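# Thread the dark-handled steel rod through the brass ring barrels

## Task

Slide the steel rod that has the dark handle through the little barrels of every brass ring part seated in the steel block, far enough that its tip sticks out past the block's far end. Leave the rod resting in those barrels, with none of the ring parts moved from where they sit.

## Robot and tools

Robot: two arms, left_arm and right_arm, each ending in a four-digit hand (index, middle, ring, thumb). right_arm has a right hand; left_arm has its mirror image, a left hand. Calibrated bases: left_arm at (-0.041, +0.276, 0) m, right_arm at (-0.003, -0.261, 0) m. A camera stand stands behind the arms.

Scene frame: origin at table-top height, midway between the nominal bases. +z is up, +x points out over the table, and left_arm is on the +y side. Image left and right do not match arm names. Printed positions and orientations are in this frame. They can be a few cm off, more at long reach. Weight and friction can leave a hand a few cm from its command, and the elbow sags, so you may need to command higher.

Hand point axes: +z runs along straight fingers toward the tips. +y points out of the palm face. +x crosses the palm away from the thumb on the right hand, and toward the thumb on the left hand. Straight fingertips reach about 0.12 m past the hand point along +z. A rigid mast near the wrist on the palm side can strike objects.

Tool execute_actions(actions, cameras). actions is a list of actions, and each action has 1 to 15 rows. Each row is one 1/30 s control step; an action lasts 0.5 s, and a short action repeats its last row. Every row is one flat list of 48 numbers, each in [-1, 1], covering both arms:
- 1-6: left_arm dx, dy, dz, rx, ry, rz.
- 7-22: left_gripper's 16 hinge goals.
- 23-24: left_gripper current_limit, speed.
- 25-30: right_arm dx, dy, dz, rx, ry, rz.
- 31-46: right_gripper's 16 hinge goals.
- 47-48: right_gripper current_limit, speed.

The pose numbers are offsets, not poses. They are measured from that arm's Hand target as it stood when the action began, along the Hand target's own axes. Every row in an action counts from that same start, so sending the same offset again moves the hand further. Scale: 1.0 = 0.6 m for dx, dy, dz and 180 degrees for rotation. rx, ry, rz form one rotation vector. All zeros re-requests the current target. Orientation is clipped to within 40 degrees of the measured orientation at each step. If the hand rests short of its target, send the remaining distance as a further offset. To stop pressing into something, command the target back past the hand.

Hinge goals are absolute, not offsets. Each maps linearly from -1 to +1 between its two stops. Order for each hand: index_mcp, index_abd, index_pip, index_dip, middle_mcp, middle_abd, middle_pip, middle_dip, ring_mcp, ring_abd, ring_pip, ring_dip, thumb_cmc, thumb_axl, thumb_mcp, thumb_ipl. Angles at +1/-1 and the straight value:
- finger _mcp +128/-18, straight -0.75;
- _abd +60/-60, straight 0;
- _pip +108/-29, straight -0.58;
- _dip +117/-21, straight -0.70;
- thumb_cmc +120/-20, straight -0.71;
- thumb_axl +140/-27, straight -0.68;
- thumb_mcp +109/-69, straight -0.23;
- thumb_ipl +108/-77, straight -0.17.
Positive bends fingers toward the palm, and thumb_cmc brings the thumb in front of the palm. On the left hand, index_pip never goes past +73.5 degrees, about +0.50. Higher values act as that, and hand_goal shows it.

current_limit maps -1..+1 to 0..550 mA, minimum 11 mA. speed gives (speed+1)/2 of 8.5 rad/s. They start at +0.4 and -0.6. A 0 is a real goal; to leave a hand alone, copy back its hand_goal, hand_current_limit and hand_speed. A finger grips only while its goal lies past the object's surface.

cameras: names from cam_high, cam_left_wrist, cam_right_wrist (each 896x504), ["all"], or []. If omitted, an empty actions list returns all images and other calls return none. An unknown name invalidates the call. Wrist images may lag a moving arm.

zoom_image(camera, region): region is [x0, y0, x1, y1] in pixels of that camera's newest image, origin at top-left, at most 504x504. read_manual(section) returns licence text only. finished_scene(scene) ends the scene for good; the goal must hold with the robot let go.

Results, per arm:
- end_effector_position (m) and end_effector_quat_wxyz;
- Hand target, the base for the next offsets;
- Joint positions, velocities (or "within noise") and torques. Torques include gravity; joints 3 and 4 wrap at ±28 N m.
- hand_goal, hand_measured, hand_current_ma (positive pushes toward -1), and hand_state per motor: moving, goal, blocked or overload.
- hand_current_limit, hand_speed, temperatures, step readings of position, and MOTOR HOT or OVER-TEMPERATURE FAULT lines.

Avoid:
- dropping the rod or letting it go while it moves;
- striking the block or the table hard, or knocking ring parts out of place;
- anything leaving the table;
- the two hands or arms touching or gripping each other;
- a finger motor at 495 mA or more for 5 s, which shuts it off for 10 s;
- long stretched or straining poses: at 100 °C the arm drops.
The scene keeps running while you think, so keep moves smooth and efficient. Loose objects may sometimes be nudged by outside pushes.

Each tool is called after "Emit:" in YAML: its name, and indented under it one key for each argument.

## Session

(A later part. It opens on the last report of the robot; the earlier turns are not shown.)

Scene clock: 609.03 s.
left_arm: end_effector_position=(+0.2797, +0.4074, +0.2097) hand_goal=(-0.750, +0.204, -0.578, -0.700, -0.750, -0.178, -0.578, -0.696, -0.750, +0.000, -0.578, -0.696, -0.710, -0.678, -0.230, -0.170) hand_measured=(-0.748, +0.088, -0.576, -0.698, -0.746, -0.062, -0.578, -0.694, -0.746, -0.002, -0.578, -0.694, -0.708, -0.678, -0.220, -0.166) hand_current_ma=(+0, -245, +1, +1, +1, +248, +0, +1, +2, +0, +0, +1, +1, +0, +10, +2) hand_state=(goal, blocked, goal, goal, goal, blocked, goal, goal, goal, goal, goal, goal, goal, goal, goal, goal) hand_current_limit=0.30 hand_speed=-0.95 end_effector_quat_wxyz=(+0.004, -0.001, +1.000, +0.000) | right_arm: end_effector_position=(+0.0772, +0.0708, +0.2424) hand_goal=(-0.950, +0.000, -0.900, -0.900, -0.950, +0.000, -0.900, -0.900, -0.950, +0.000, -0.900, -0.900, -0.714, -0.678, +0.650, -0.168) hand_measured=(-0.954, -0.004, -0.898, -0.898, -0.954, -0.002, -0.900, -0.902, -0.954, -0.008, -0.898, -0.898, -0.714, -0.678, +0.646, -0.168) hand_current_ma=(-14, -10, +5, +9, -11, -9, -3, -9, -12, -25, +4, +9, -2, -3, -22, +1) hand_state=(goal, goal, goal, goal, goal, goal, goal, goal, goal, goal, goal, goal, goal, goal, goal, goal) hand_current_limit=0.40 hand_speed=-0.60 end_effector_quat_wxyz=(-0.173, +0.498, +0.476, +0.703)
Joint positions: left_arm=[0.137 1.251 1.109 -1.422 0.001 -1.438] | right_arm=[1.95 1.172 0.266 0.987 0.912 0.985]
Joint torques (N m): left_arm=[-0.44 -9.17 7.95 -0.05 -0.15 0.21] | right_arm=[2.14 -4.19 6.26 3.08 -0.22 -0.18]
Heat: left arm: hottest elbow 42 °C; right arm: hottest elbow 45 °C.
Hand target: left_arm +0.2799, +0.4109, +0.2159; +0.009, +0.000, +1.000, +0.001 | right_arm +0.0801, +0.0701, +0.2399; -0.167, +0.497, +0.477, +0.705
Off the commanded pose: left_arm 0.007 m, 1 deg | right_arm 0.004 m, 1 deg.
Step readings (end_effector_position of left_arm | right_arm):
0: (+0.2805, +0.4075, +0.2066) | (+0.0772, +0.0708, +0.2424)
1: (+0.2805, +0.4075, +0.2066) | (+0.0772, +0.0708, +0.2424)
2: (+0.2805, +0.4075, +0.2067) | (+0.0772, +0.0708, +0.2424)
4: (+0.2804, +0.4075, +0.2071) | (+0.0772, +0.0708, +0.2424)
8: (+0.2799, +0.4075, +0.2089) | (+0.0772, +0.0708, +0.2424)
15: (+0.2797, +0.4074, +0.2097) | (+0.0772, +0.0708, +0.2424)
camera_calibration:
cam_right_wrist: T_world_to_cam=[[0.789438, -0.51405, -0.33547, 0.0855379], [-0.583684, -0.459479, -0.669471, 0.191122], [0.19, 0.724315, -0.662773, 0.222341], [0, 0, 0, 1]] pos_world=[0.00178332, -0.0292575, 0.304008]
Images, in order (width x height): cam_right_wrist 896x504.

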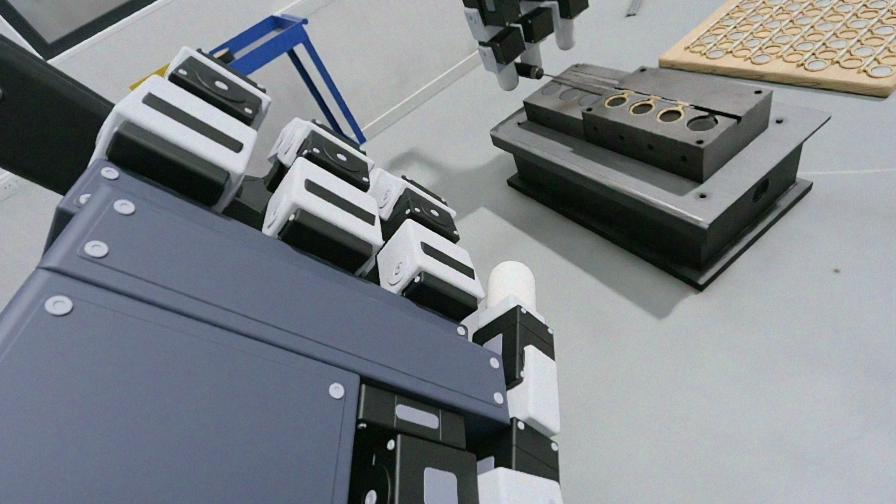

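Emit:
execute_actions:
  actions:
    - [[0.0012,-0.0001,-0.005,-0.0004,-0.003,0,-0.75,0.205,-0.577,-0.7,-0.75,-0.178,-0.577,-0.696,-0.75,0,-0.577,-0.696,-0.71,-0.678,-0.23,-0.17,0.3,-0.95,0,0,0,0,0,0,-0.95,0,-0.9,-0.9,-0.95,0,-0.9,-0.9,-0.95,0,-0.9,-0.9,-0.714,-0.678,0.65,-0.168,0.4,-0.6]]
  cameras: ["cam_left_wrist", "cam_right_wrist"]

Emit:
zoom_image:
  camera: "cam_right_wrist"
  region: [440, 10, 580, 110]

Emit:
zoom_image:
  camera: "cam_right_wrist"
  region: [500, 50, 740, 150]

Scene clock: 610.27 s.
left_arm: end_effector_position=(+0.2790, +0.4075, +0.2127) hand_goal=(-0.750, +0.204, -0.578, -0.700, -0.750, -0.178, -0.578, -0.696, -0.750, +0.000, -0.578, -0.696, -0.710, -0.678, -0.230, -0.170) hand_measured=(-0.748, +0.088, -0.576, -0.698, -0.748, -0.062, -0.578, -0.694, -0.746, -0.002, -0.578, -0.694, -0.708, -0.678, -0.220, -0.166) hand_current_ma=(+0, -245, +1, +1, +1, +248, +0, +1, +2, +0, +0, +1, +1, +0, +10, +2) hand_state=(goal, blocked, goal, goal, goal, blocked, goal, goal, goal, goal, goal, goal, goal, goal, goal, goal) hand_current_limit=0.30 hand_speed=-0.95 end_effector_quat_wxyz=(+0.008, -0.001, +1.000, +0.001) | right_arm: end_effector_position=(+0.0772, +0.0708, +0.2424) hand_goal=(-0.950, +0.000, -0.900, -0.900, -0.950, +0.000, -0.900, -0.900, -0.950, +0.000, -0.900, -0.900, -0.714, -0.678, +0.650, -0.168) hand_measured=(-0.954, -0.004, -0.898, -0.898, -0.954, -0.002, -0.900, -0.902, -0.954, -0.008, -0.898, -0.898, -0.714, -0.678, +0.646, -0.168) hand_current_ma=(-14, -10, +5, +9, -11, -9, -3, -9, -12, -25, +4, +9, -2, -3, -22, +1) hand_state=(goal, goal, goal, goal, goal, goal, goal, goal, goal, goal, goal, goal, goal, goal, goal, goal) hand_current_limit=0.40 hand_speed=-0.60 end_effector_quat_wxyz=(-0.173, +0.498, +0.476, +0.703)
Joint positions: left_arm=[0.137 1.242 1.109 -1.422 0.001 -1.438] | right_arm=[1.95 1.172 0.266 0.987 0.912 0.985]
Joint torques (N m): left_arm=[-0.26 -8.59 8.17 -0.02 -0.1 0.2] | right_arm=[1.9 -3.31 6.38 2.92 -0.16 -0.17]
Heat: left arm: hottest elbow 42 °C; right arm: hottest elbow 45 °C.
Hand target: left_arm +0.2791, +0.4109, +0.2190; +0.014, +0.000, +1.000, +0.002 | right_arm +0.0801, +0.0701, +0.2399; -0.167, +0.497, +0.477, +0.705
Off the commanded pose: left_arm 0.007 m, 1 deg | right_arm 0.004 m, 1 deg.
Step readings (end_effector_position of left_arm | right_arm):
0: (+0.2797, +0.4074, +0.2097) | (+0.0772, +0.0708, +0.2424)
1: (+0.2797, +0.4074, +0.2099) | (+0.0772, +0.0708, +0.2424)
2: (+0.2797, +0.4074, +0.2099) | (+0.0772, +0.0708, +0.2424)
4: (+0.2796, +0.4074, +0.2102) | (+0.0772, +0.0708, +0.2424)
8: (+0.2793, +0.4074, +0.2118) | (+0.0772, +0.0708, +0.2424)
15: (+0.2790, +0.4075, +0.2127) | (+0.0772, +0.0708, +0.2424)
camera_calibration:
cam_left_wrist: T_world_to_cam=[[0.790052, -0.61152, -0.0431405, 0.0121227], [-0.39879, -0.566111, 0.721446, 0.136737], [-0.465601, -0.552776, -0.691125, 0.627135], [0, 0, 0, 1]] pos_world=[0.336947, 0.431487, 0.335303]
cam_right_wrist: T_world_to_cam=[[0.789438, -0.51405, -0.33547, 0.0855379], [-0.583684, -0.459479, -0.669471, 0.191122], [0.19, 0.724315, -0.662773, 0.222341], [0, 0, 0, 1]] pos_world=[0.00178332, -0.0292575, 0.304008]
Images, in order (width x height): cam_left_wrist 896x504, cam_right_wrist 896x504.

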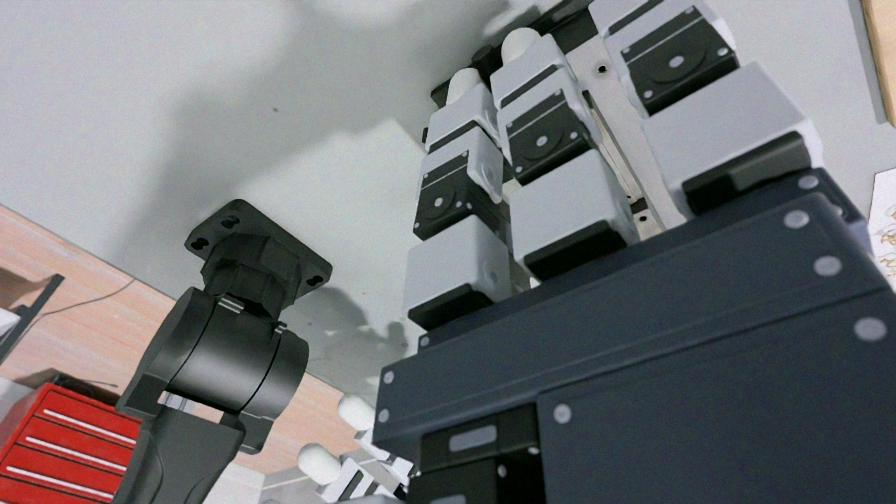

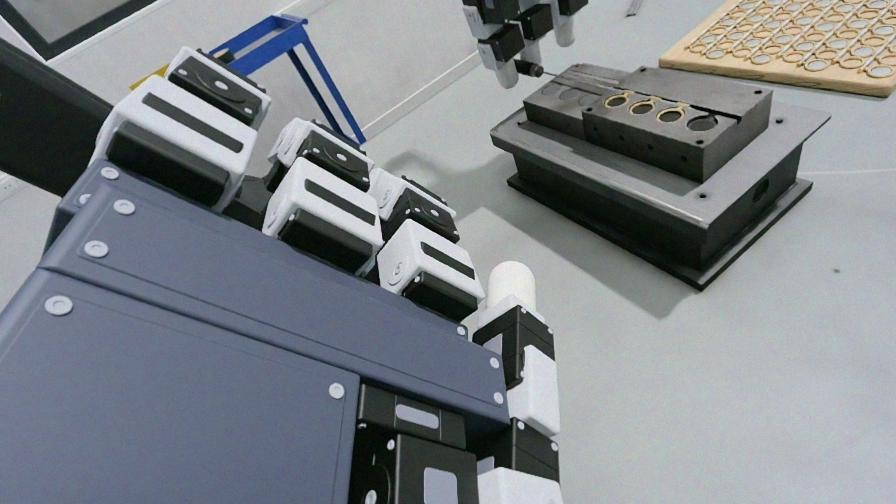

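Scaled by 3.600 from the camera's 896x504 image, which has a finer 1280x720 frame.

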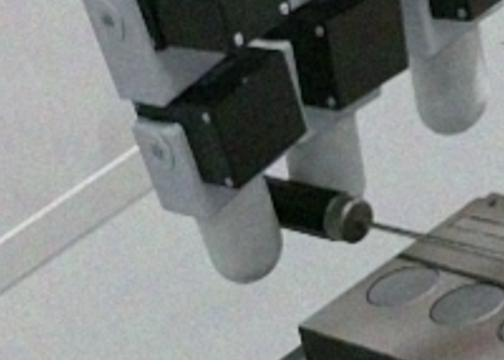

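Scaled by 2.100 from the camera's 896x504 image, which has a finer 1280x720 frame.

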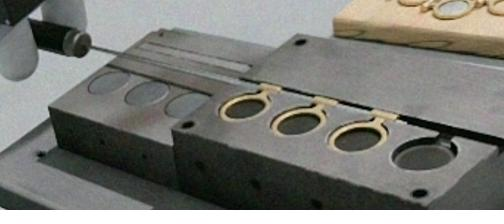

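Emit:
zoom_image:
  camera: "cam_right_wrist"
  region: [530, 55, 630, 105]

Emit:
zoom_image:
  camera: "cam_right_wrist"
  region: [600, 75, 740, 145]

Scaled by 5.040 from the camera's 896x504 image, which has a finer 1280x720 frame.

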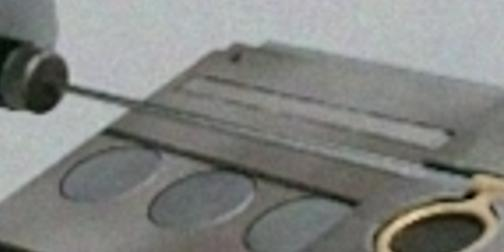

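Scaled by 3.600 from the camera's 896x504 image, which has a finer 1280x720 frame.

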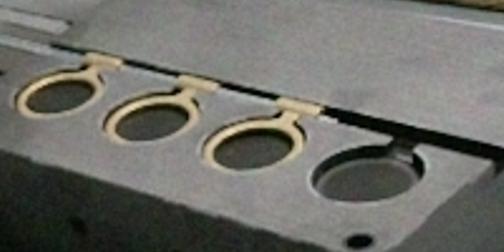

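Emit:
execute_actions:
  actions:
    - [[0.0004,-0.004,-0.0017,-0.0001,-0.001,0,-0.75,0.205,-0.577,-0.7,-0.75,-0.178,-0.577,-0.696,-0.75,0,-0.577,-0.696,-0.71,-0.678,-0.23,-0.17,0.3,-0.95,0,0,0,0,0,0,-0.95,0,-0.9,-0.9,-0.95,0,-0.9,-0.9,-0.95,0,-0.9,-0.9,-0.714,-0.678,0.65,-0.168,0.4,-0.6],[0.0004,-0.008,-0.0017,-0.0001,-0.001,0,-0.75,0.205,-0.577,-0.7,-0.75,-0.178,-0.577,-0.696,-0.75,0,-0.577,-0.696,-0.71,-0.678,-0.23,-0.17,0.3,-0.95,0,0,0,0,0,0,-0.95,0,-0.9,-0.9,-0.95,0,-0.9,-0.9,-0.95,0,-0.9,-0.9,-0.714,-0.678,0.65,-0.168,0.4,-0.6],[0.0004,-0.012,-0.0017,-0.0001,-0.001,0,-0.75,0.205,-0.577,-0.7,-0.75,-0.178,-0.577,-0.696,-0.75,0,-0.577,-0.696,-0.71,-0.678,-0.23,-0.17,0.3,-0.95,0,0,0,0,0,0,-0.95,0,-0.9,-0.9,-0.95,0,-0.9,-0.9,-0.95,0,-0.9,-0.9,-0.714,-0.678,0.65,-0.168,0.4,-0.6],[0.0004,-0.0157,-0.0017,-0.0001,-0.001,0,-0.75,0.205,-0.577,-0.7,-0.75,-0.178,-0.577,-0.696,-0.75,0,-0.577,-0.696,-0.71,-0.678,-0.23,-0.17,0.3,-0.95,0,0,0,0,0,0,-0.95,0,-0.9,-0.9,-0.95,0,-0.9,-0.9,-0.95,0,-0.9,-0.9,-0.714,-0.678,0.65,-0.168,0.4,-0.6]]
  cameras: ["cam_left_wrist", "cam_right_wrist"]

Emit:
zoom_image:
  camera: "cam_right_wrist"
  region: [500, 40, 640, 140]

Emit:
zoom_image:
  camera: "cam_right_wrist"
  region: [600, 75, 740, 145]

Scene clock: 614.73 s.
left_arm: end_effector_position=(+0.2790, +0.4054, +0.2145) hand_goal=(-0.750, +0.204, -0.578, -0.700, -0.750, -0.178, -0.578, -0.696, -0.750, +0.000, -0.578, -0.696, -0.710, -0.678, -0.230, -0.170) hand_measured=(-0.748, +0.088, -0.576, -0.698, -0.748, -0.062, -0.578, -0.694, -0.746, -0.002, -0.578, -0.694, -0.708, -0.678, -0.220, -0.166) hand_current_ma=(+1, -245, +1, +1, +1, +248, +0, +1, +2, +0, +0, +1, +1, +0, +10, +2) hand_state=(goal, blocked, goal, goal, goal, blocked, goal, goal, goal, goal, goal, goal, goal, goal, goal, goal) hand_current_limit=0.30 hand_speed=-0.95 end_effector_quat_wxyz=(+0.011, +0.000, +1.000, +0.002) | right_arm: end_effector_position=(+0.0772, +0.0708, +0.2424) hand_goal=(-0.950, +0.000, -0.900, -0.900, -0.950, +0.000, -0.900, -0.900, -0.950, +0.000, -0.900, -0.900, -0.714, -0.678, +0.650, -0.168) hand_measured=(-0.954, -0.004, -0.898, -0.898, -0.954, -0.002, -0.900, -0.902, -0.954, -0.008, -0.898, -0.898, -0.714, -0.678, +0.646, -0.168) hand_current_ma=(-14, -10, +5, +9, -11, -9, -3, -9, -12, -25, +4, +9, -2, -3, -22, +1) hand_state=(goal, goal, goal, goal, goal, goal, goal, goal, goal, goal, goal, goal, goal, goal, goal, goal) hand_current_limit=0.40 hand_speed=-0.60 end_effector_quat_wxyz=(-0.173, +0.498, +0.476, +0.703)
Joint positions: left_arm=[0.13 1.236 1.109 -1.422 -0.001 -1.442] | right_arm=[1.95 1.172 0.266 0.987 0.912 0.985]
Joint torques (N m): left_arm=[-1.44 -9.11 7.79 0.08 -0.08 -0.02] | right_arm=[1.49 -3.78 6.38 2.88 -0.18 -0.14]
Heat: left arm: hottest elbow 42 °C; right arm: hottest elbow 45 °C.
Hand target: left_arm +0.2789, +0.4014, +0.2198; +0.015, +0.000, +1.000, +0.002 | right_arm +0.0801, +0.0701, +0.2399; -0.167, +0.497, +0.477, +0.705
Off the commanded pose: left_arm 0.007 m, 1 deg | right_arm 0.004 m, 1 deg.
Step readings (end_effector_position of left_arm | right_arm):
0: (+0.2790, +0.4075, +0.2127) | (+0.0772, +0.0708, +0.2424)
1: (+0.2790, +0.4075, +0.2127) | (+0.0772, +0.0708, +0.2424)
2: (+0.2790, +0.4075, +0.2127) | (+0.0772, +0.0708, +0.2424)
4: (+0.2789, +0.4075, +0.2129) | (+0.0772, +0.0708, +0.2424)
8: (+0.2790, +0.4066, +0.2136) | (+0.0772, +0.0708, +0.2424)
15: (+0.2790, +0.4054, +0.2145) | (+0.0772, +0.0708, +0.2424)
camera_calibration:
cam_left_wrist: T_world_to_cam=[[0.788441, -0.613779, -0.0404488, 0.0116117], [-0.404097, -0.566422, 0.718242, 0.136636], [-0.463753, -0.549946, -0.694616, 0.62635], [0, 0, 0, 1]] pos_world=[0.336531, 0.42898, 0.337405]
cam_right_wrist: T_world_to_cam=[[0.789438, -0.51405, -0.33547, 0.0855379], [-0.583684, -0.459479, -0.669471, 0.191122], [0.19, 0.724315, -0.662773, 0.222341], [0, 0, 0, 1]] pos_world=[0.00178332, -0.0292575, 0.304008]
Images, in order (width x height): cam_left_wrist 896x504, cam_right_wrist 896x504.

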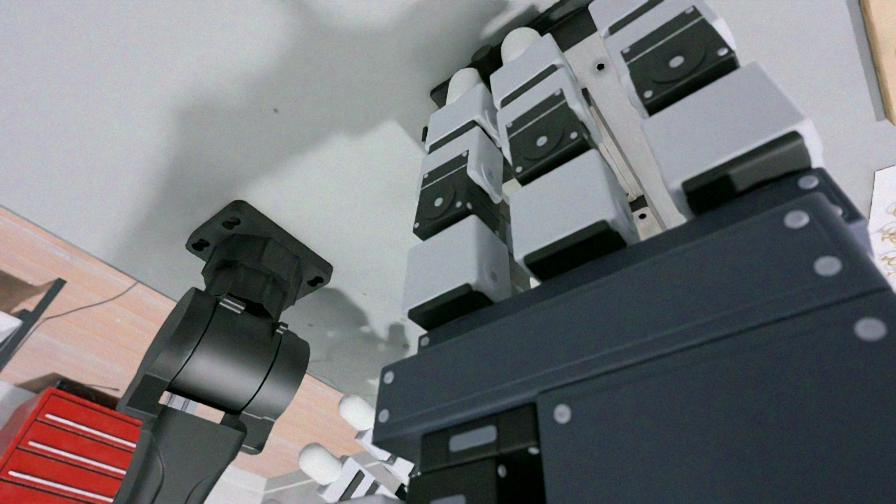

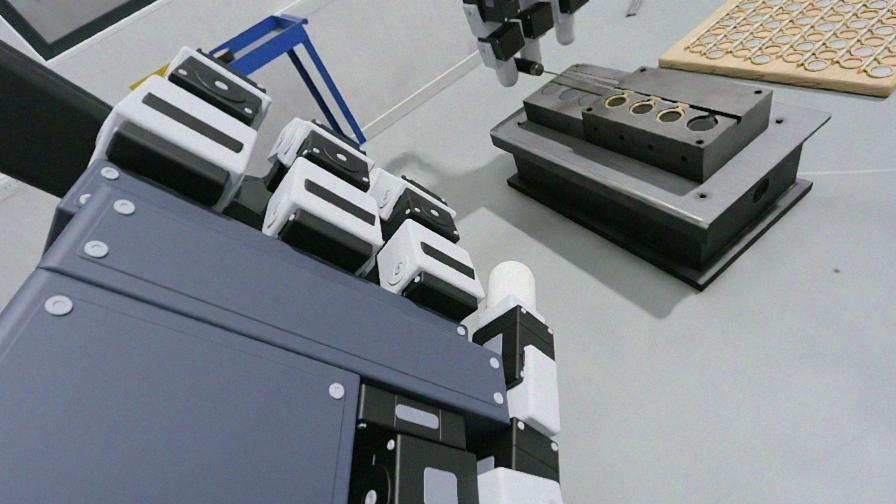

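Scaled by 3.600 from the camera's 896x504 image, which has a finer 1280x720 frame.

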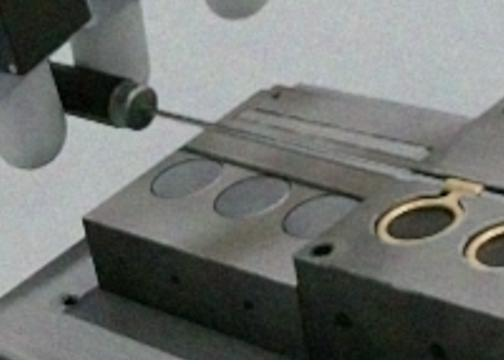

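Scaled by 3.600 from the camera's 896x504 image, which has a finer 1280x720 frame.

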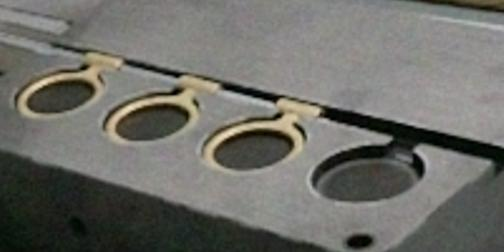

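Emit:
execute_actions:
  actions:
    - [[0,-0.002,0,0,0,0,-0.75,0.205,-0.577,-0.7,-0.75,-0.178,-0.577,-0.696,-0.75,0,-0.577,-0.696,-0.71,-0.678,-0.23,-0.17,0.3,-0.95,0,0,0,0,0,0,-0.95,0,-0.9,-0.9,-0.95,0,-0.9,-0.9,-0.95,0,-0.9,-0.9,-0.714,-0.678,0.65,-0.168,0.4,-0.6],[0,-0.004,0,0,0,0,-0.75,0.205,-0.577,-0.7,-0.75,-0.178,-0.577,-0.696,-0.75,0,-0.577,-0.696,-0.71,-0.678,-0.23,-0.17,0.3,-0.95,0,0,0,0,0,0,-0.95,0,-0.9,-0.9,-0.95,0,-0.9,-0.9,-0.95,0,-0.9,-0.9,-0.714,-0.678,0.65,-0.168,0.4,-0.6],[0,-0.006,0,0,0,0,-0.75,0.205,-0.577,-0.7,-0.75,-0.178,-0.577,-0.696,-0.75,0,-0.577,-0.696,-0.71,-0.678,-0.23,-0.17,0.3,-0.95,0,0,0,0,0,0,-0.95,0,-0.9,-0.9,-0.95,0,-0.9,-0.9,-0.95,0,-0.9,-0.9,-0.714,-0.678,0.65,-0.168,0.4,-0.6],[0,-0.008,0,0,0,0,-0.75,0.205,-0.577,-0.7,-0.75,-0.178,-0.577,-0.696,-0.75,0,-0.577,-0.696,-0.71,-0.678,-0.23,-0.17,0.3,-0.95,0,0,0,0,0,0,-0.95,0,-0.9,-0.9,-0.95,0,-0.9,-0.9,-0.95,0,-0.9,-0.9,-0.714,-0.678,0.65,-0.168,0.4,-0.6]]
  cameras: ["cam_right_wrist", "cam_left_wrist"]

Emit:
zoom_image:
  camera: "cam_right_wrist"
  region: [500, 40, 640, 140]

Emit:
zoom_image:
  camera: "cam_right_wrist"
  region: [600, 75, 740, 145]

Emit:
zoom_image:
  camera: "cam_left_wrist"
  region: [420, 10, 540, 94]

Scene clock: 616.40 s.
left_arm: end_effector_position=(+0.2790, +0.4013, +0.2149) hand_goal=(-0.750, +0.204, -0.578, -0.700, -0.750, -0.178, -0.578, -0.696, -0.750, +0.000, -0.578, -0.696, -0.710, -0.678, -0.230, -0.170) hand_measured=(-0.744, +0.088, -0.576, -0.698, -0.744, -0.062, -0.576, -0.694, -0.746, -0.002, -0.578, -0.694, -0.708, -0.678, -0.220, -0.166) hand_current_ma=(+3, -245, +1, +1, +3, +246, +1, +1, +2, +0, +0, +1, +1, +0, +10, +2) hand_state=(goal, blocked, goal, goal, goal, blocked, goal, goal, goal, goal, goal, goal, goal, goal, goal, goal) hand_current_limit=0.30 hand_speed=-0.95 end_effector_quat_wxyz=(+0.010, +0.000, +1.000, +0.003) | right_arm: end_effector_position=(+0.0772, +0.0708, +0.2424) hand_goal=(-0.950, +0.000, -0.900, -0.900, -0.950, +0.000, -0.900, -0.900, -0.950, +0.000, -0.900, -0.900, -0.714, -0.678, +0.650, -0.168) hand_measured=(-0.954, -0.004, -0.898, -0.898, -0.954, -0.002, -0.900, -0.902, -0.954, -0.008, -0.898, -0.898, -0.714, -0.678, +0.646, -0.168) hand_current_ma=(-14, -10, +5, +9, -11, -9, -3, -9, -12, -25, +4, +9, -2, -3, -22, +1) hand_state=(goal, goal, goal, goal, goal, goal, goal, goal, goal, goal, goal, goal, goal, goal, goal, goal) hand_current_limit=0.40 hand_speed=-0.60 end_effector_quat_wxyz=(-0.173, +0.498, +0.476, +0.703)
Joint positions: left_arm=[0.117 1.236 1.109 -1.424 -0.004 -1.455] | right_arm=[1.95 1.172 0.266 0.987 0.912 0.985]
Joint torques (N m): left_arm=[-2.02 -9.29 7.9 0.05 0.02 -0.08] | right_arm=[2.2 -4.31 6.3 3.06 -0.19 -0.21]
Heat: left arm: hottest elbow 42 °C; right arm: hottest elbow 45 °C.
Hand target: left_arm +0.2789, +0.3966, +0.2198; +0.015, +0.000, +1.000, +0.002 | right_arm +0.0801, +0.0701, +0.2399; -0.167, +0.497, +0.477, +0.705
Off the commanded pose: left_arm 0.007 m, 1 deg | right_arm 0.004 m, 1 deg.
Step readings (end_effector_position of left_arm | right_arm):
0: (+0.2790, +0.4054, +0.2145) | (+0.0772, +0.0708, +0.2424)
1: (+0.2790, +0.4054, +0.2145) | (+0.0772, +0.0708, +0.2424)
2: (+0.2791, +0.4053, +0.2146) | (+0.0772, +0.0708, +0.2424)
4: (+0.2791, +0.4049, +0.2146) | (+0.0772, +0.0708, +0.2424)
8: (+0.2793, +0.4027, +0.2148) | (+0.0772, +0.0708, +0.2424)
15: (+0.2792, +0.4014, +0.2149) | (+0.0772, +0.0708, +0.2424)
camera_calibration:
cam_left_wrist: T_world_to_cam=[[0.788391, -0.613657, -0.0431892, 0.00970894], [-0.402803, -0.568011, 0.717714, 0.134483], [-0.464962, -0.548442, -0.694997, 0.624181], [0, 0, 0, 1]] pos_world=[0.336736, 0.424673, 0.337703]
cam_right_wrist: T_world_to_cam=[[0.789438, -0.51405, -0.33547, 0.0855379], [-0.583684, -0.459479, -0.669471, 0.191122], [0.19, 0.724315, -0.662773, 0.222341], [0, 0, 0, 1]] pos_world=[0.00178332, -0.0292575, 0.304008]
Images, in order (width x height): cam_left_wrist 896x504, cam_right_wrist 896x504.

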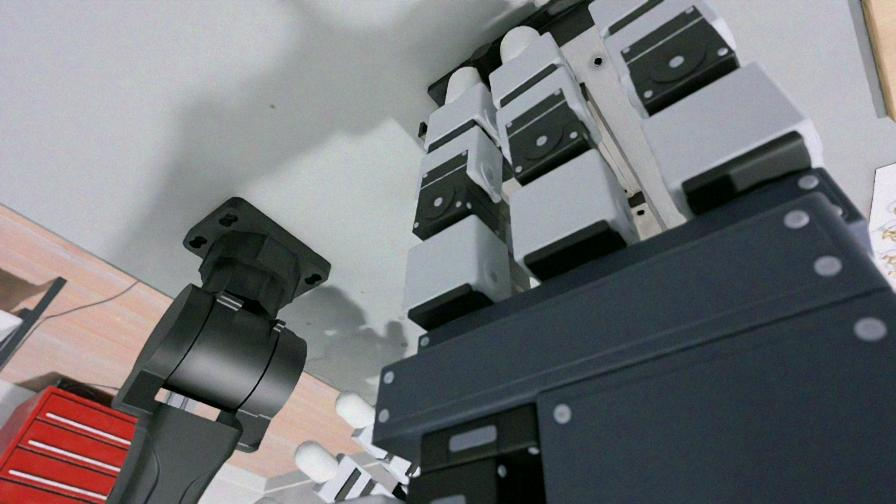

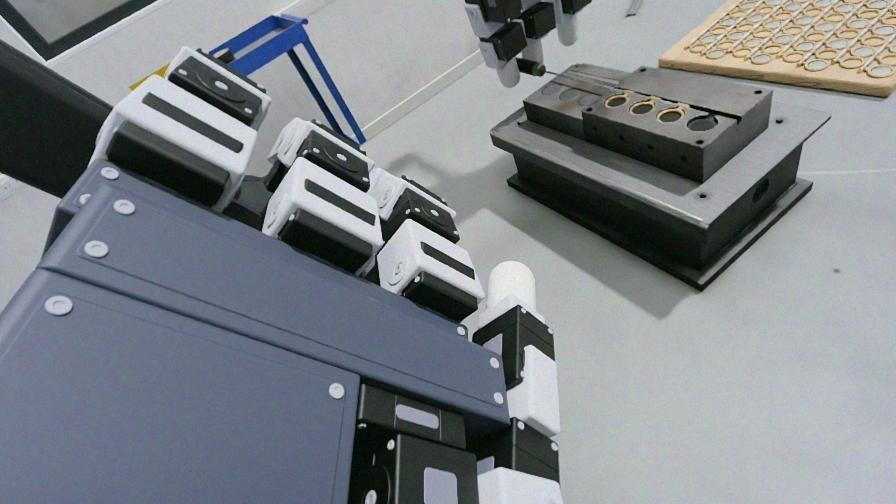

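Scaled by 3.600 from the camera's 896x504 image, which has a finer 1280x720 frame.

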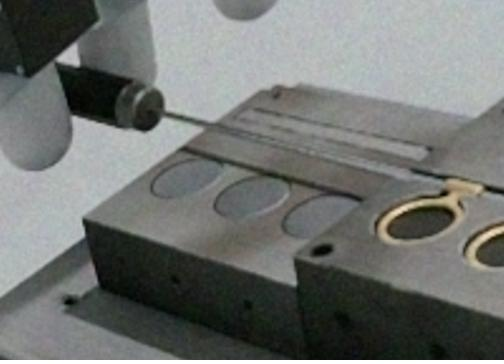

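Scaled by 3.600 from the camera's 896x504 image, which has a finer 1280x720 frame.

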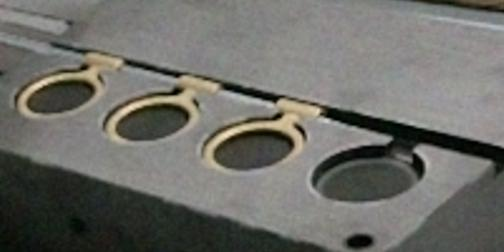

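Scaled by 4.200 from the camera's 896x504 image, which has a finer 1280x720 frame.

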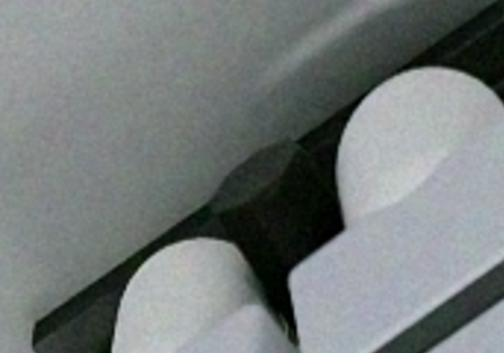

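Emit:
execute_actions:
  actions:
    - [[0,-0.0025,0,0,0,0,-0.75,0.202,-0.577,-0.7,-0.75,-0.182,-0.577,-0.696,-0.75,0,-0.577,-0.696,-0.71,-0.678,-0.23,-0.17,0.3,-0.95,0,0,0,0,0,0,-0.95,0,-0.9,-0.9,-0.95,0,-0.9,-0.9,-0.95,0,-0.9,-0.9,-0.714,-0.678,0.65,-0.168,0.4,-0.6],[0,-0.005,0,0,0,0,-0.75,0.202,-0.577,-0.7,-0.75,-0.182,-0.577,-0.696,-0.75,0,-0.577,-0.696,-0.71,-0.678,-0.23,-0.17,0.3,-0.95,0,0,0,0,0,0,-0.95,0,-0.9,-0.9,-0.95,0,-0.9,-0.9,-0.95,0,-0.9,-0.9,-0.714,-0.678,0.65,-0.168,0.4,-0.6],[0,-0.0075,0,0,0,0,-0.75,0.202,-0.577,-0.7,-0.75,-0.182,-0.577,-0.696,-0.75,0,-0.577,-0.696,-0.71,-0.678,-0.23,-0.17,0.3,-0.95,0,0,0,0,0,0,-0.95,0,-0.9,-0.9,-0.95,0,-0.9,-0.9,-0.95,0,-0.9,-0.9,-0.714,-0.678,0.65,-0.168,0.4,-0.6],[0,-0.01,0,0,0,0,-0.75,0.202,-0.577,-0.7,-0.75,-0.182,-0.577,-0.696,-0.75,0,-0.577,-0.696,-0.71,-0.678,-0.23,-0.17,0.3,-0.95,0,0,0,0,0,0,-0.95,0,-0.9,-0.9,-0.95,0,-0.9,-0.9,-0.95,0,-0.9,-0.9,-0.714,-0.678,0.65,-0.168,0.4,-0.6]]
  cameras: ["cam_right_wrist", "cam_left_wrist"]

Emit:
zoom_image:
  camera: "cam_right_wrist"
  region: [500, 40, 640, 140]

Emit:
zoom_image:
  camera: "cam_right_wrist"
  region: [600, 75, 740, 145]

Scene clock: 617.93 s.
left_arm: end_effector_position=(+0.2789, +0.3963, +0.2156) hand_goal=(-0.750, +0.202, -0.578, -0.700, -0.750, -0.182, -0.578, -0.696, -0.750, +0.000, -0.578, -0.696, -0.710, -0.678, -0.230, -0.170) hand_measured=(-0.740, +0.088, -0.574, -0.698, -0.740, -0.064, -0.572, -0.694, -0.746, -0.002, -0.578, -0.694, -0.708, -0.678, -0.220, -0.166) hand_current_ma=(+7, -238, +2, +1, +6, +256, +2, +1, +1, +0, +0, +1, +1, +0, +10, +2) hand_state=(goal, blocked, goal, goal, goal, blocked, goal, goal, goal, goal, goal, goal, goal, goal, goal, goal) hand_current_limit=0.30 hand_speed=-0.95 end_effector_quat_wxyz=(+0.010, +0.000, +1.000, +0.005) | right_arm: end_effector_position=(+0.0772, +0.0708, +0.2424) hand_goal=(-0.950, +0.000, -0.900, -0.900, -0.950, +0.000, -0.900, -0.900, -0.950, +0.000, -0.900, -0.900, -0.714, -0.678, +0.650, -0.168) hand_measured=(-0.954, -0.004, -0.898, -0.898, -0.954, -0.002, -0.900, -0.902, -0.954, -0.008, -0.898, -0.898, -0.714, -0.678, +0.646, -0.168) hand_current_ma=(-14, -10, +5, +9, -11, -9, -3, -9, -12, -25, +4, +9, -2, -3, -22, +1) hand_state=(goal, goal, goal, goal, goal, goal, goal, goal, goal, goal, goal, goal, goal, goal, goal, goal) hand_current_limit=0.40 hand_speed=-0.60 end_effector_quat_wxyz=(-0.173, +0.498, +0.476, +0.703)
Joint positions: left_arm=[0.101 1.234 1.109 -1.426 -0.007 -1.471] | right_arm=[1.95 1.172 0.266 0.987 0.912 0.985]
Joint torques (N m): left_arm=[-1.79 -9.11 7.71 0.05 0.16 -0.03] | right_arm=[1.49 -3.72 6.2 2.91 -0.11 -0.12]
Heat: left arm: hottest elbow 42 °C; right arm: hottest elbow 45 °C.
Hand target: left_arm +0.2789, +0.3906, +0.2198; +0.015, +0.000, +1.000, +0.002 | right_arm +0.0801, +0.0701, +0.2399; -0.167, +0.497, +0.477, +0.705
Off the commanded pose: left_arm 0.007 m, 1 deg | right_arm 0.004 m, 1 deg.
Step readings (end_effector_position of left_arm | right_arm):
0: (+0.2790, +0.4013, +0.2149) | (+0.0772, +0.0708, +0.2424)
1: (+0.2790, +0.4013, +0.2149) | (+0.0772, +0.0708, +0.2424)
2: (+0.2790, +0.4012, +0.2149) | (+0.0772, +0.0708, +0.2424)
4: (+0.2790, +0.4007, +0.2151) | (+0.0772, +0.0708, +0.2424)
8: (+0.2792, +0.3983, +0.2155) | (+0.0772, +0.0708, +0.2424)
15: (+0.2790, +0.3964, +0.2156) | (+0.0772, +0.0708, +0.2424)
camera_calibration:
cam_left_wrist: T_world_to_cam=[[0.788828, -0.612923, -0.0455731, 0.00691462], [-0.401922, -0.570524, 0.716213, 0.13212], [-0.464984, -0.546652, -0.696392, 0.621508], [0, 0, 0, 1]] pos_world=[0.336638, 0.419364, 0.338503]
cam_right_wrist: T_world_to_cam=[[0.789438, -0.51405, -0.33547, 0.0855379], [-0.583684, -0.459479, -0.669471, 0.191122], [0.19, 0.724315, -0.662773, 0.222341], [0, 0, 0, 1]] pos_world=[0.00178332, -0.0292575, 0.304008]
Images, in order (width x height): cam_left_wrist 896x504, cam_right_wrist 896x504.

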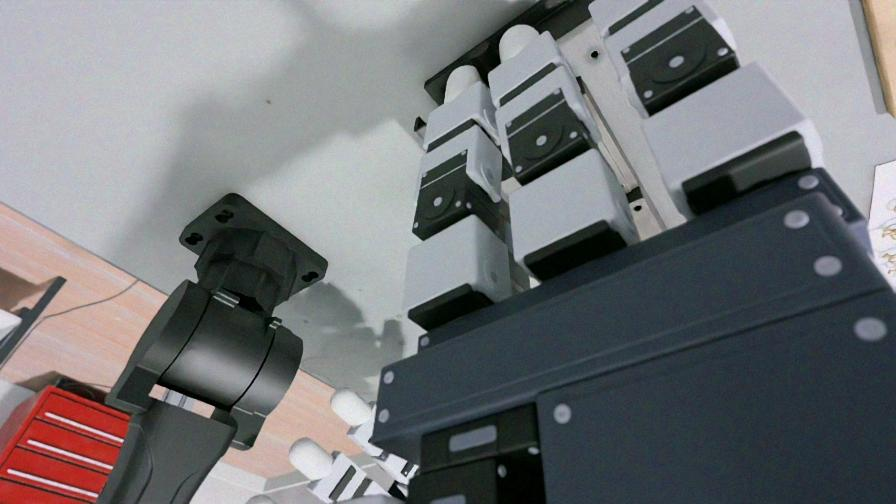

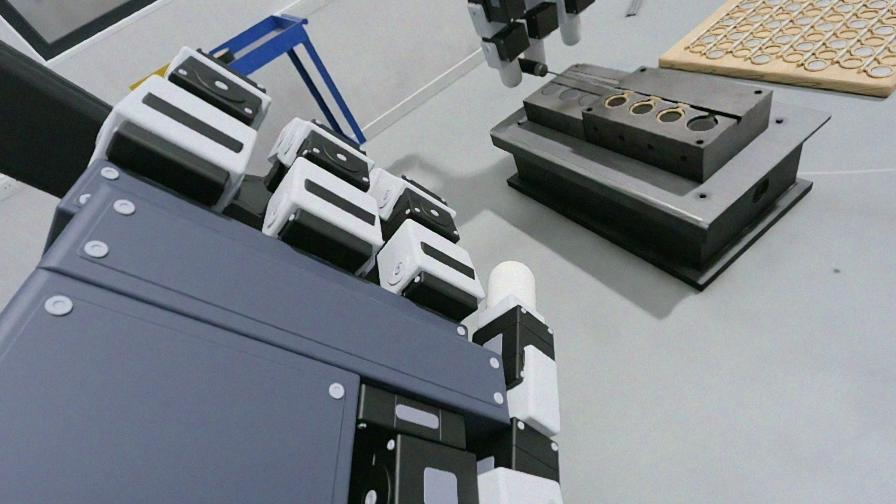

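Scaled by 3.600 from the camera's 896x504 image, which has a finer 1280x720 frame.

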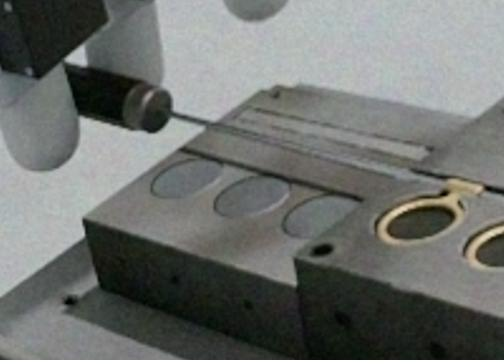

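Scaled by 3.600 from the camera's 896x504 image, which has a finer 1280x720 frame.

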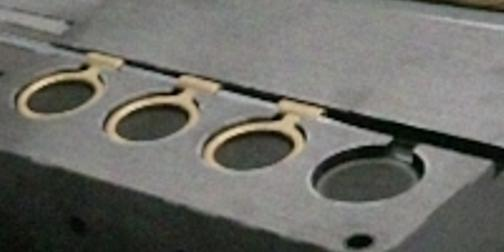

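Emit:
execute_actions:
  actions:
    - [[0,-0.0025,0,0,0,0,-0.75,0.199,-0.577,-0.7,-0.75,-0.186,-0.577,-0.696,-0.75,0,-0.577,-0.696,-0.71,-0.678,-0.23,-0.17,0.3,-0.95,0,0,0,0,0,0,-0.95,0,-0.9,-0.9,-0.95,0,-0.9,-0.9,-0.95,0,-0.9,-0.9,-0.714,-0.678,0.65,-0.168,0.4,-0.6],[0,-0.005,0,0,0,0,-0.75,0.199,-0.577,-0.7,-0.75,-0.186,-0.577,-0.696,-0.75,0,-0.577,-0.696,-0.71,-0.678,-0.23,-0.17,0.3,-0.95,0,0,0,0,0,0,-0.95,0,-0.9,-0.9,-0.95,0,-0.9,-0.9,-0.95,0,-0.9,-0.9,-0.714,-0.678,0.65,-0.168,0.4,-0.6],[0,-0.0075,0,0,0,0,-0.75,0.199,-0.577,-0.7,-0.75,-0.186,-0.577,-0.696,-0.75,0,-0.577,-0.696,-0.71,-0.678,-0.23,-0.17,0.3,-0.95,0,0,0,0,0,0,-0.95,0,-0.9,-0.9,-0.95,0,-0.9,-0.9,-0.95,0,-0.9,-0.9,-0.714,-0.678,0.65,-0.168,0.4,-0.6],[0,-0.01,0,0,0,0,-0.75,0.199,-0.577,-0.7,-0.75,-0.186,-0.577,-0.696,-0.75,0,-0.577,-0.696,-0.71,-0.678,-0.23,-0.17,0.3,-0.95,0,0,0,0,0,0,-0.95,0,-0.9,-0.9,-0.95,0,-0.9,-0.9,-0.95,0,-0.9,-0.9,-0.714,-0.678,0.65,-0.168,0.4,-0.6]]
  cameras: ["cam_right_wrist", "cam_left_wrist"]

Emit:
zoom_image:
  camera: "cam_right_wrist"
  region: [500, 40, 640, 140]

Emit:
zoom_image:
  camera: "cam_right_wrist"
  region: [600, 75, 740, 145]

Emit:
zoom_image:
  camera: "cam_left_wrist"
  region: [420, 10, 540, 94]

Scene clock: 621.50 s.
left_arm: end_effector_position=(+0.2789, +0.3911, +0.2161) hand_goal=(-0.750, +0.198, -0.578, -0.700, -0.750, -0.186, -0.578, -0.696, -0.750, +0.000, -0.578, -0.696, -0.710, -0.678, -0.230, -0.170) hand_measured=(-0.736, +0.088, -0.572, -0.698, -0.738, -0.064, -0.570, -0.694, -0.746, -0.002, -0.578, -0.694, -0.708, -0.678, -0.220, -0.166) hand_current_ma=(+11, -225, +3, +1, +9, +266, +4, +1, +1, +0, +0, +1, +1, +0, +10, +2) hand_state=(goal, blocked, goal, goal, goal, blocked, goal, goal, goal, goal, goal, goal, goal, goal, goal, goal) hand_current_limit=0.30 hand_speed=-0.95 end_effector_quat_wxyz=(+0.009, +0.000, +1.000, +0.006) | right_arm: end_effector_position=(+0.0772, +0.0708, +0.2424) hand_goal=(-0.950, +0.000, -0.900, -0.900, -0.950, +0.000, -0.900, -0.900, -0.950, +0.000, -0.900, -0.900, -0.714, -0.678, +0.650, -0.168) hand_measured=(-0.954, -0.004, -0.898, -0.898, -0.954, -0.002, -0.900, -0.902, -0.954, -0.008, -0.898, -0.898, -0.714, -0.678, +0.646, -0.168) hand_current_ma=(-14, -10, +5, +9, -11, -9, -3, -9, -12, -25, +4, +9, -2, -3, -22, +1) hand_state=(goal, goal, goal, goal, goal, goal, goal, goal, goal, goal, goal, goal, goal, goal, goal, goal) hand_current_limit=0.40 hand_speed=-0.60 end_effector_quat_wxyz=(-0.173, +0.498, +0.476, +0.703)
Joint positions: left_arm=[0.085 1.234 1.109 -1.427 -0.01 -1.489] | right_arm=[1.95 1.172 0.266 0.987 0.912 0.985]
Joint torques (N m): left_arm=[-2.26 -9.23 7.69 0.16 0.25 -0.11] | right_arm=[1.61 -3.49 6.38 2.95 -0.2 -0.21]
Heat: left arm: hottest elbow 42 °C; right arm: hottest elbow 45 °C.
Hand target: left_arm +0.2789, +0.3846, +0.2199; +0.015, +0.000, +1.000, +0.002 | right_arm +0.0801, +0.0701, +0.2399; -0.167, +0.497, +0.477, +0.705
Off the commanded pose: left_arm 0.008 m, 1 deg | right_arm 0.004 m, 1 deg.
Step readings (end_effector_position of left_arm | right_arm):
0: (+0.2789, +0.3963, +0.2156) | (+0.0772, +0.0708, +0.2424)
1: (+0.2788, +0.3963, +0.2156) | (+0.0772, +0.0708, +0.2424)
2: (+0.2788, +0.3963, +0.2156) | (+0.0772, +0.0708, +0.2424)
4: (+0.2789, +0.3957, +0.2157) | (+0.0772, +0.0708, +0.2424)
8: (+0.2792, +0.3930, +0.2160) | (+0.0772, +0.0708, +0.2424)
15: (+0.2790, +0.3912, +0.2161) | (+0.0772, +0.0708, +0.2424)
camera_calibration:
cam_left_wrist: T_world_to_cam=[[0.78932, -0.612131, -0.0476447, 0.00368563], [-0.400832, -0.572526, 0.715226, 0.129529], [-0.46509, -0.545444, -0.697268, 0.618656], [0, 0, 0, 1]] pos_world=[0.336741, 0.413857, 0.338902]
cam_right_wrist: T_world_to_cam=[[0.789438, -0.51405, -0.33547, 0.0855379], [-0.583684, -0.459479, -0.669471, 0.191122], [0.19, 0.724315, -0.662773, 0.222341], [0, 0, 0, 1]] pos_world=[0.00178332, -0.0292575, 0.304008]
Images, in order (width x height): cam_left_wrist 896x504, cam_right_wrist 896x504.

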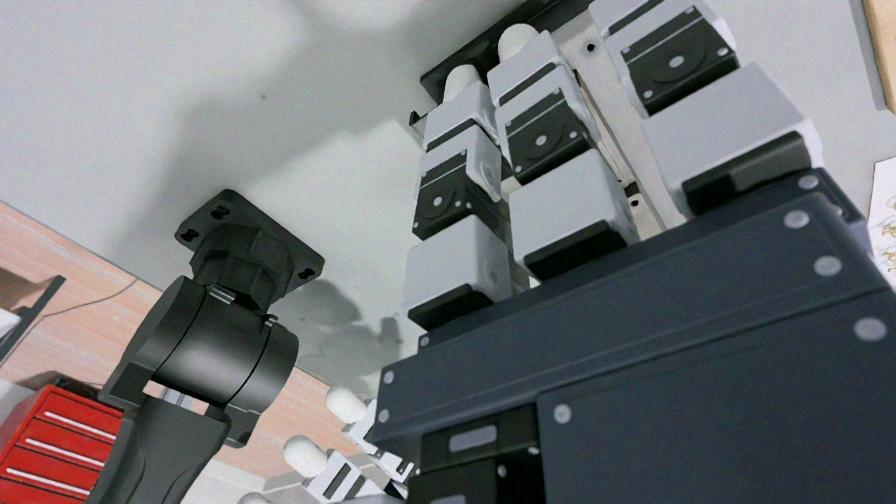

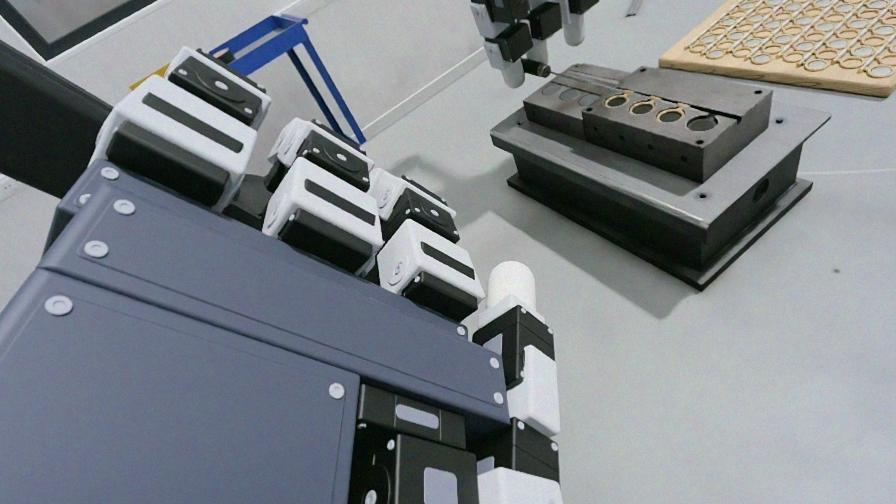

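Scaled by 3.600 from the camera's 896x504 image, which has a finer 1280x720 frame.

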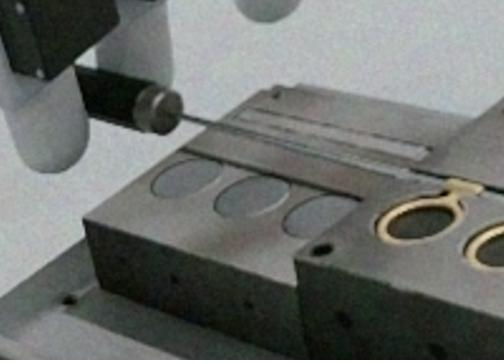

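Scaled by 3.600 from the camera's 896x504 image, which has a finer 1280x720 frame.

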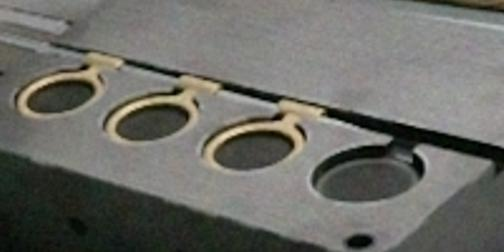

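Scaled by 4.200 from the camera's 896x504 image, which has a finer 1280x720 frame.

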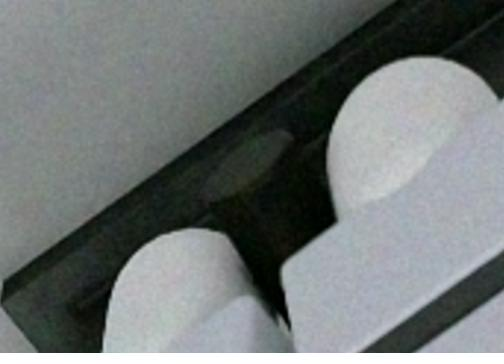

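Emit:
execute_actions:
  actions:
    - [[0,-0.0025,0,0,0,0,-0.75,0.196,-0.577,-0.7,-0.75,-0.19,-0.577,-0.696,-0.75,0,-0.577,-0.696,-0.71,-0.678,-0.23,-0.17,0.3,-0.95,0,0,0,0,0,0,-0.95,0,-0.9,-0.9,-0.95,0,-0.9,-0.9,-0.95,0,-0.9,-0.9,-0.714,-0.678,0.65,-0.168,0.4,-0.6],[0,-0.005,0.0005,0,0,0,-0.75,0.196,-0.577,-0.7,-0.75,-0.19,-0.577,-0.696,-0.75,0,-0.577,-0.696,-0.71,-0.678,-0.23,-0.17,0.3,-0.95,0,0,0,0,0,0,-0.95,0,-0.9,-0.9,-0.95,0,-0.9,-0.9,-0.95,0,-0.9,-0.9,-0.714,-0.678,0.65,-0.168,0.4,-0.6],[0,-0.0075,0.0008,0,0,0,-0.75,0.196,-0.577,-0.7,-0.75,-0.19,-0.577,-0.696,-0.75,0,-0.577,-0.696,-0.71,-0.678,-0.23,-0.17,0.3,-0.95,0,0,0,0,0,0,-0.95,0,-0.9,-0.9,-0.95,0,-0.9,-0.9,-0.95,0,-0.9,-0.9,-0.714,-0.678,0.65,-0.168,0.4,-0.6],[0,-0.01,0.001,0,0,0,-0.75,0.196,-0.577,-0.7,-0.75,-0.19,-0.577,-0.696,-0.75,0,-0.577,-0.696,-0.71,-0.678,-0.23,-0.17,0.3,-0.95,0,0,0,0,0,0,-0.95,0,-0.9,-0.9,-0.95,0,-0.9,-0.9,-0.95,0,-0.9,-0.9,-0.714,-0.678,0.65,-0.168,0.4,-0.6]]
  cameras: ["cam_right_wrist", "cam_left_wrist"]

Emit:
zoom_image:
  camera: "cam_right_wrist"
  region: [500, 40, 640, 140]

Emit:
zoom_image:
  camera: "cam_right_wrist"
  region: [600, 75, 740, 145]

Emit:
zoom_image:
  camera: "cam_left_wrist"
  region: [420, 10, 540, 94]

Scene clock: 623.67 s.
left_arm: end_effector_position=(+0.2789, +0.3867, +0.2165) hand_goal=(-0.750, +0.196, -0.578, -0.700, -0.750, -0.190, -0.578, -0.696, -0.750, +0.000, -0.578, -0.696, -0.710, -0.678, -0.230, -0.170) hand_measured=(-0.730, +0.088, -0.568, -0.696, -0.732, -0.066, -0.566, -0.692, -0.746, -0.002, -0.578, -0.694, -0.708, -0.678, -0.220, -0.166) hand_current_ma=(+20, -218, +7, +2, +18, +275, +8, +2, +1, +0, +0, +1, +1, +0, +10, +2) hand_state=(goal, blocked, goal, goal, goal, blocked, goal, goal, goal, goal, goal, goal, goal, goal, goal, goal) hand_current_limit=0.30 hand_speed=-0.95 end_effector_quat_wxyz=(+0.009, -0.001, +1.000, +0.008) | right_arm: end_effector_position=(+0.0772, +0.0708, +0.2424) hand_goal=(-0.950, +0.000, -0.900, -0.900, -0.950, +0.000, -0.900, -0.900, -0.950, +0.000, -0.900, -0.900, -0.714, -0.678, +0.650, -0.168) hand_measured=(-0.954, -0.004, -0.898, -0.898, -0.954, -0.002, -0.900, -0.902, -0.954, -0.008, -0.898, -0.898, -0.714, -0.678, +0.646, -0.168) hand_current_ma=(-14, -10, +5, +9, -11, -9, -3, -9, -12, -25, +4, +9, -2, -3, -22, +1) hand_state=(goal, goal, goal, goal, goal, goal, goal, goal, goal, goal, goal, goal, goal, goal, goal, goal) hand_current_limit=0.40 hand_speed=-0.60 end_effector_quat_wxyz=(-0.173, +0.498, +0.476, +0.703)
Joint positions: left_arm=[0.07 1.234 1.109 -1.428 -0.014 -1.505] | right_arm=[1.95 1.172 0.266 0.987 0.912 0.985]
Joint torques (N m): left_arm=[-1.9 -9.76 7.5 0.28 0.42 -0.11] | right_arm=[1.67 -3.84 6.39 2.99 -0.2 -0.12]
Heat: left arm: hottest elbow 43 °C; right arm: hottest elbow 45 °C.
Hand target: left_arm +0.2789, +0.3786, +0.2191; +0.015, +0.000, +1.000, +0.002 | right_arm +0.0801, +0.0701, +0.2399; -0.167, +0.497, +0.477, +0.705
Off the commanded pose: left_arm 0.009 m, 1 deg | right_arm 0.004 m, 1 deg.
Step readings (end_effector_position of left_arm | right_arm):
0: (+0.2788, +0.3911, +0.2161) | (+0.0772, +0.0708, +0.2424)
1: (+0.2788, +0.3911, +0.2161) | (+0.0772, +0.0708, +0.2424)
2: (+0.2788, +0.3911, +0.2161) | (+0.0772, +0.0708, +0.2424)
4: (+0.2788, +0.3904, +0.2161) | (+0.0772, +0.0708, +0.2424)
8: (+0.2793, +0.3881, +0.2164) | (+0.0772, +0.0708, +0.2424)
15: (+0.2790, +0.3868, +0.2165) | (+0.0772, +0.0708, +0.2424)
camera_calibration:
cam_left_wrist: T_world_to_cam=[[0.790473, -0.610382, -0.0508544, 0.000808231], [-0.399108, -0.576281, 0.713171, 0.128129], [-0.464614, -0.543446, -0.699143, 0.616094], [0, 0, 0, 1]] pos_world=[0.336744, 0.409146, 0.3394]
cam_right_wrist: T_world_to_cam=[[0.789438, -0.51405, -0.33547, 0.0855379], [-0.583684, -0.459479, -0.669471, 0.191122], [0.19, 0.724315, -0.662773, 0.222341], [0, 0, 0, 1]] pos_world=[0.00178332, -0.0292575, 0.304008]
Images, in order (width x height): cam_left_wrist 896x504, cam_right_wrist 896x504.

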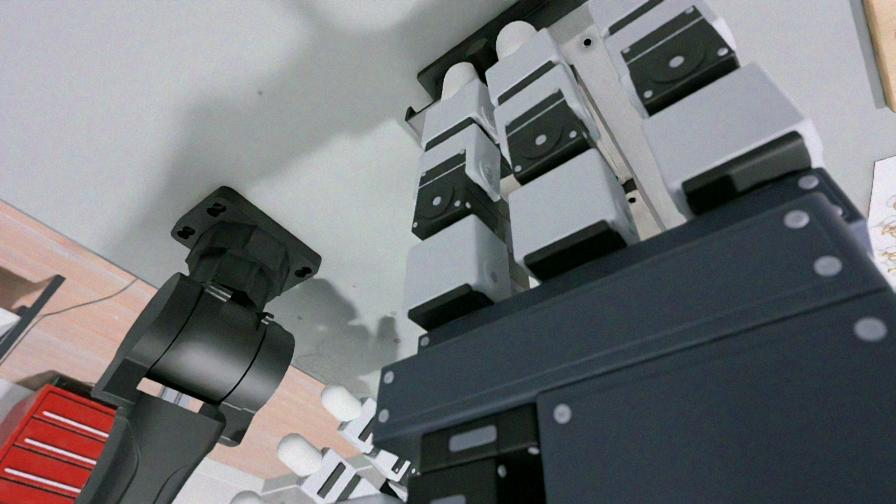

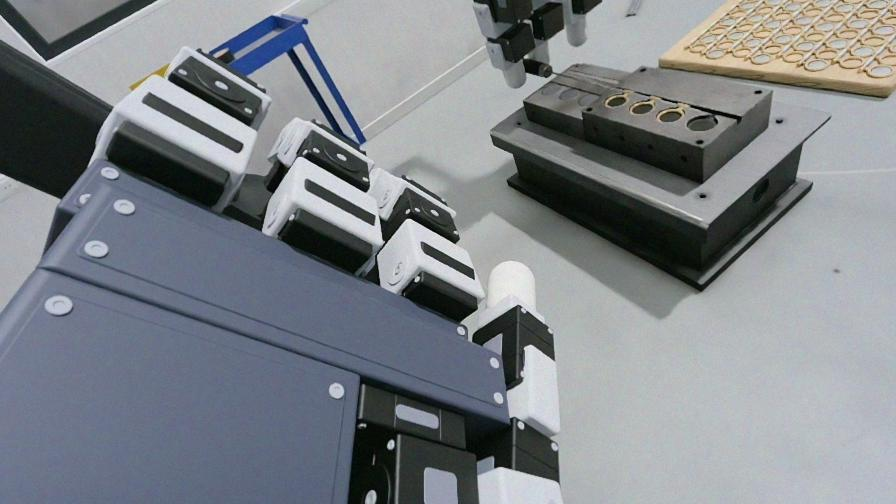

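Scaled by 3.600 from the camera's 896x504 image, which has a finer 1280x720 frame.

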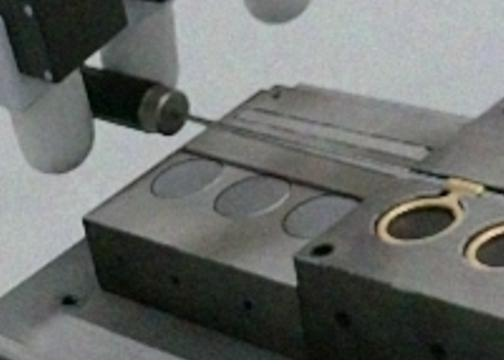

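Scaled by 3.600 from the camera's 896x504 image, which has a finer 1280x720 frame.

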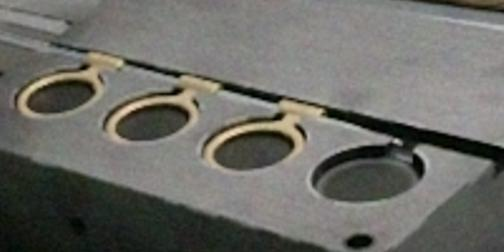

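Scaled by 4.200 from the camera's 896x504 image, which has a finer 1280x720 frame.

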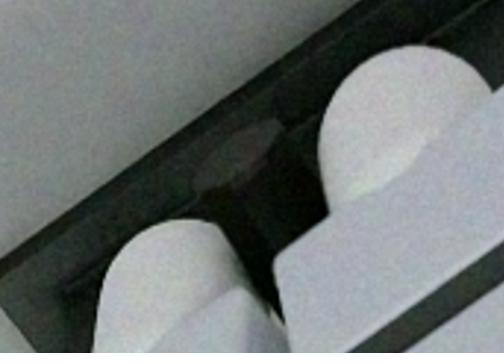

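Emit:
zoom_image:
  camera: "cam_right_wrist"
  region: [665, 90, 745, 130]

Emit:
zoom_image:
  camera: "cam_high"
  region: [520, 215, 600, 275]

Scaled by 6.300 from the camera's 896x504 image, which has a finer 1280x720 frame.

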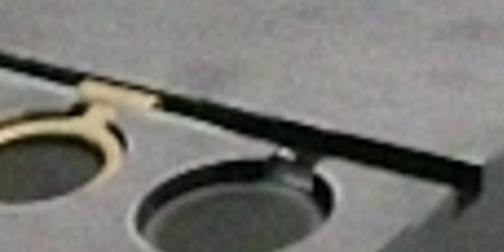

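This scene's latest camera images include none from cam_high. They are from: cam_left_wrist, cam_right_wrist. cam_high's image comes with the result of a call that names it in "cameras".


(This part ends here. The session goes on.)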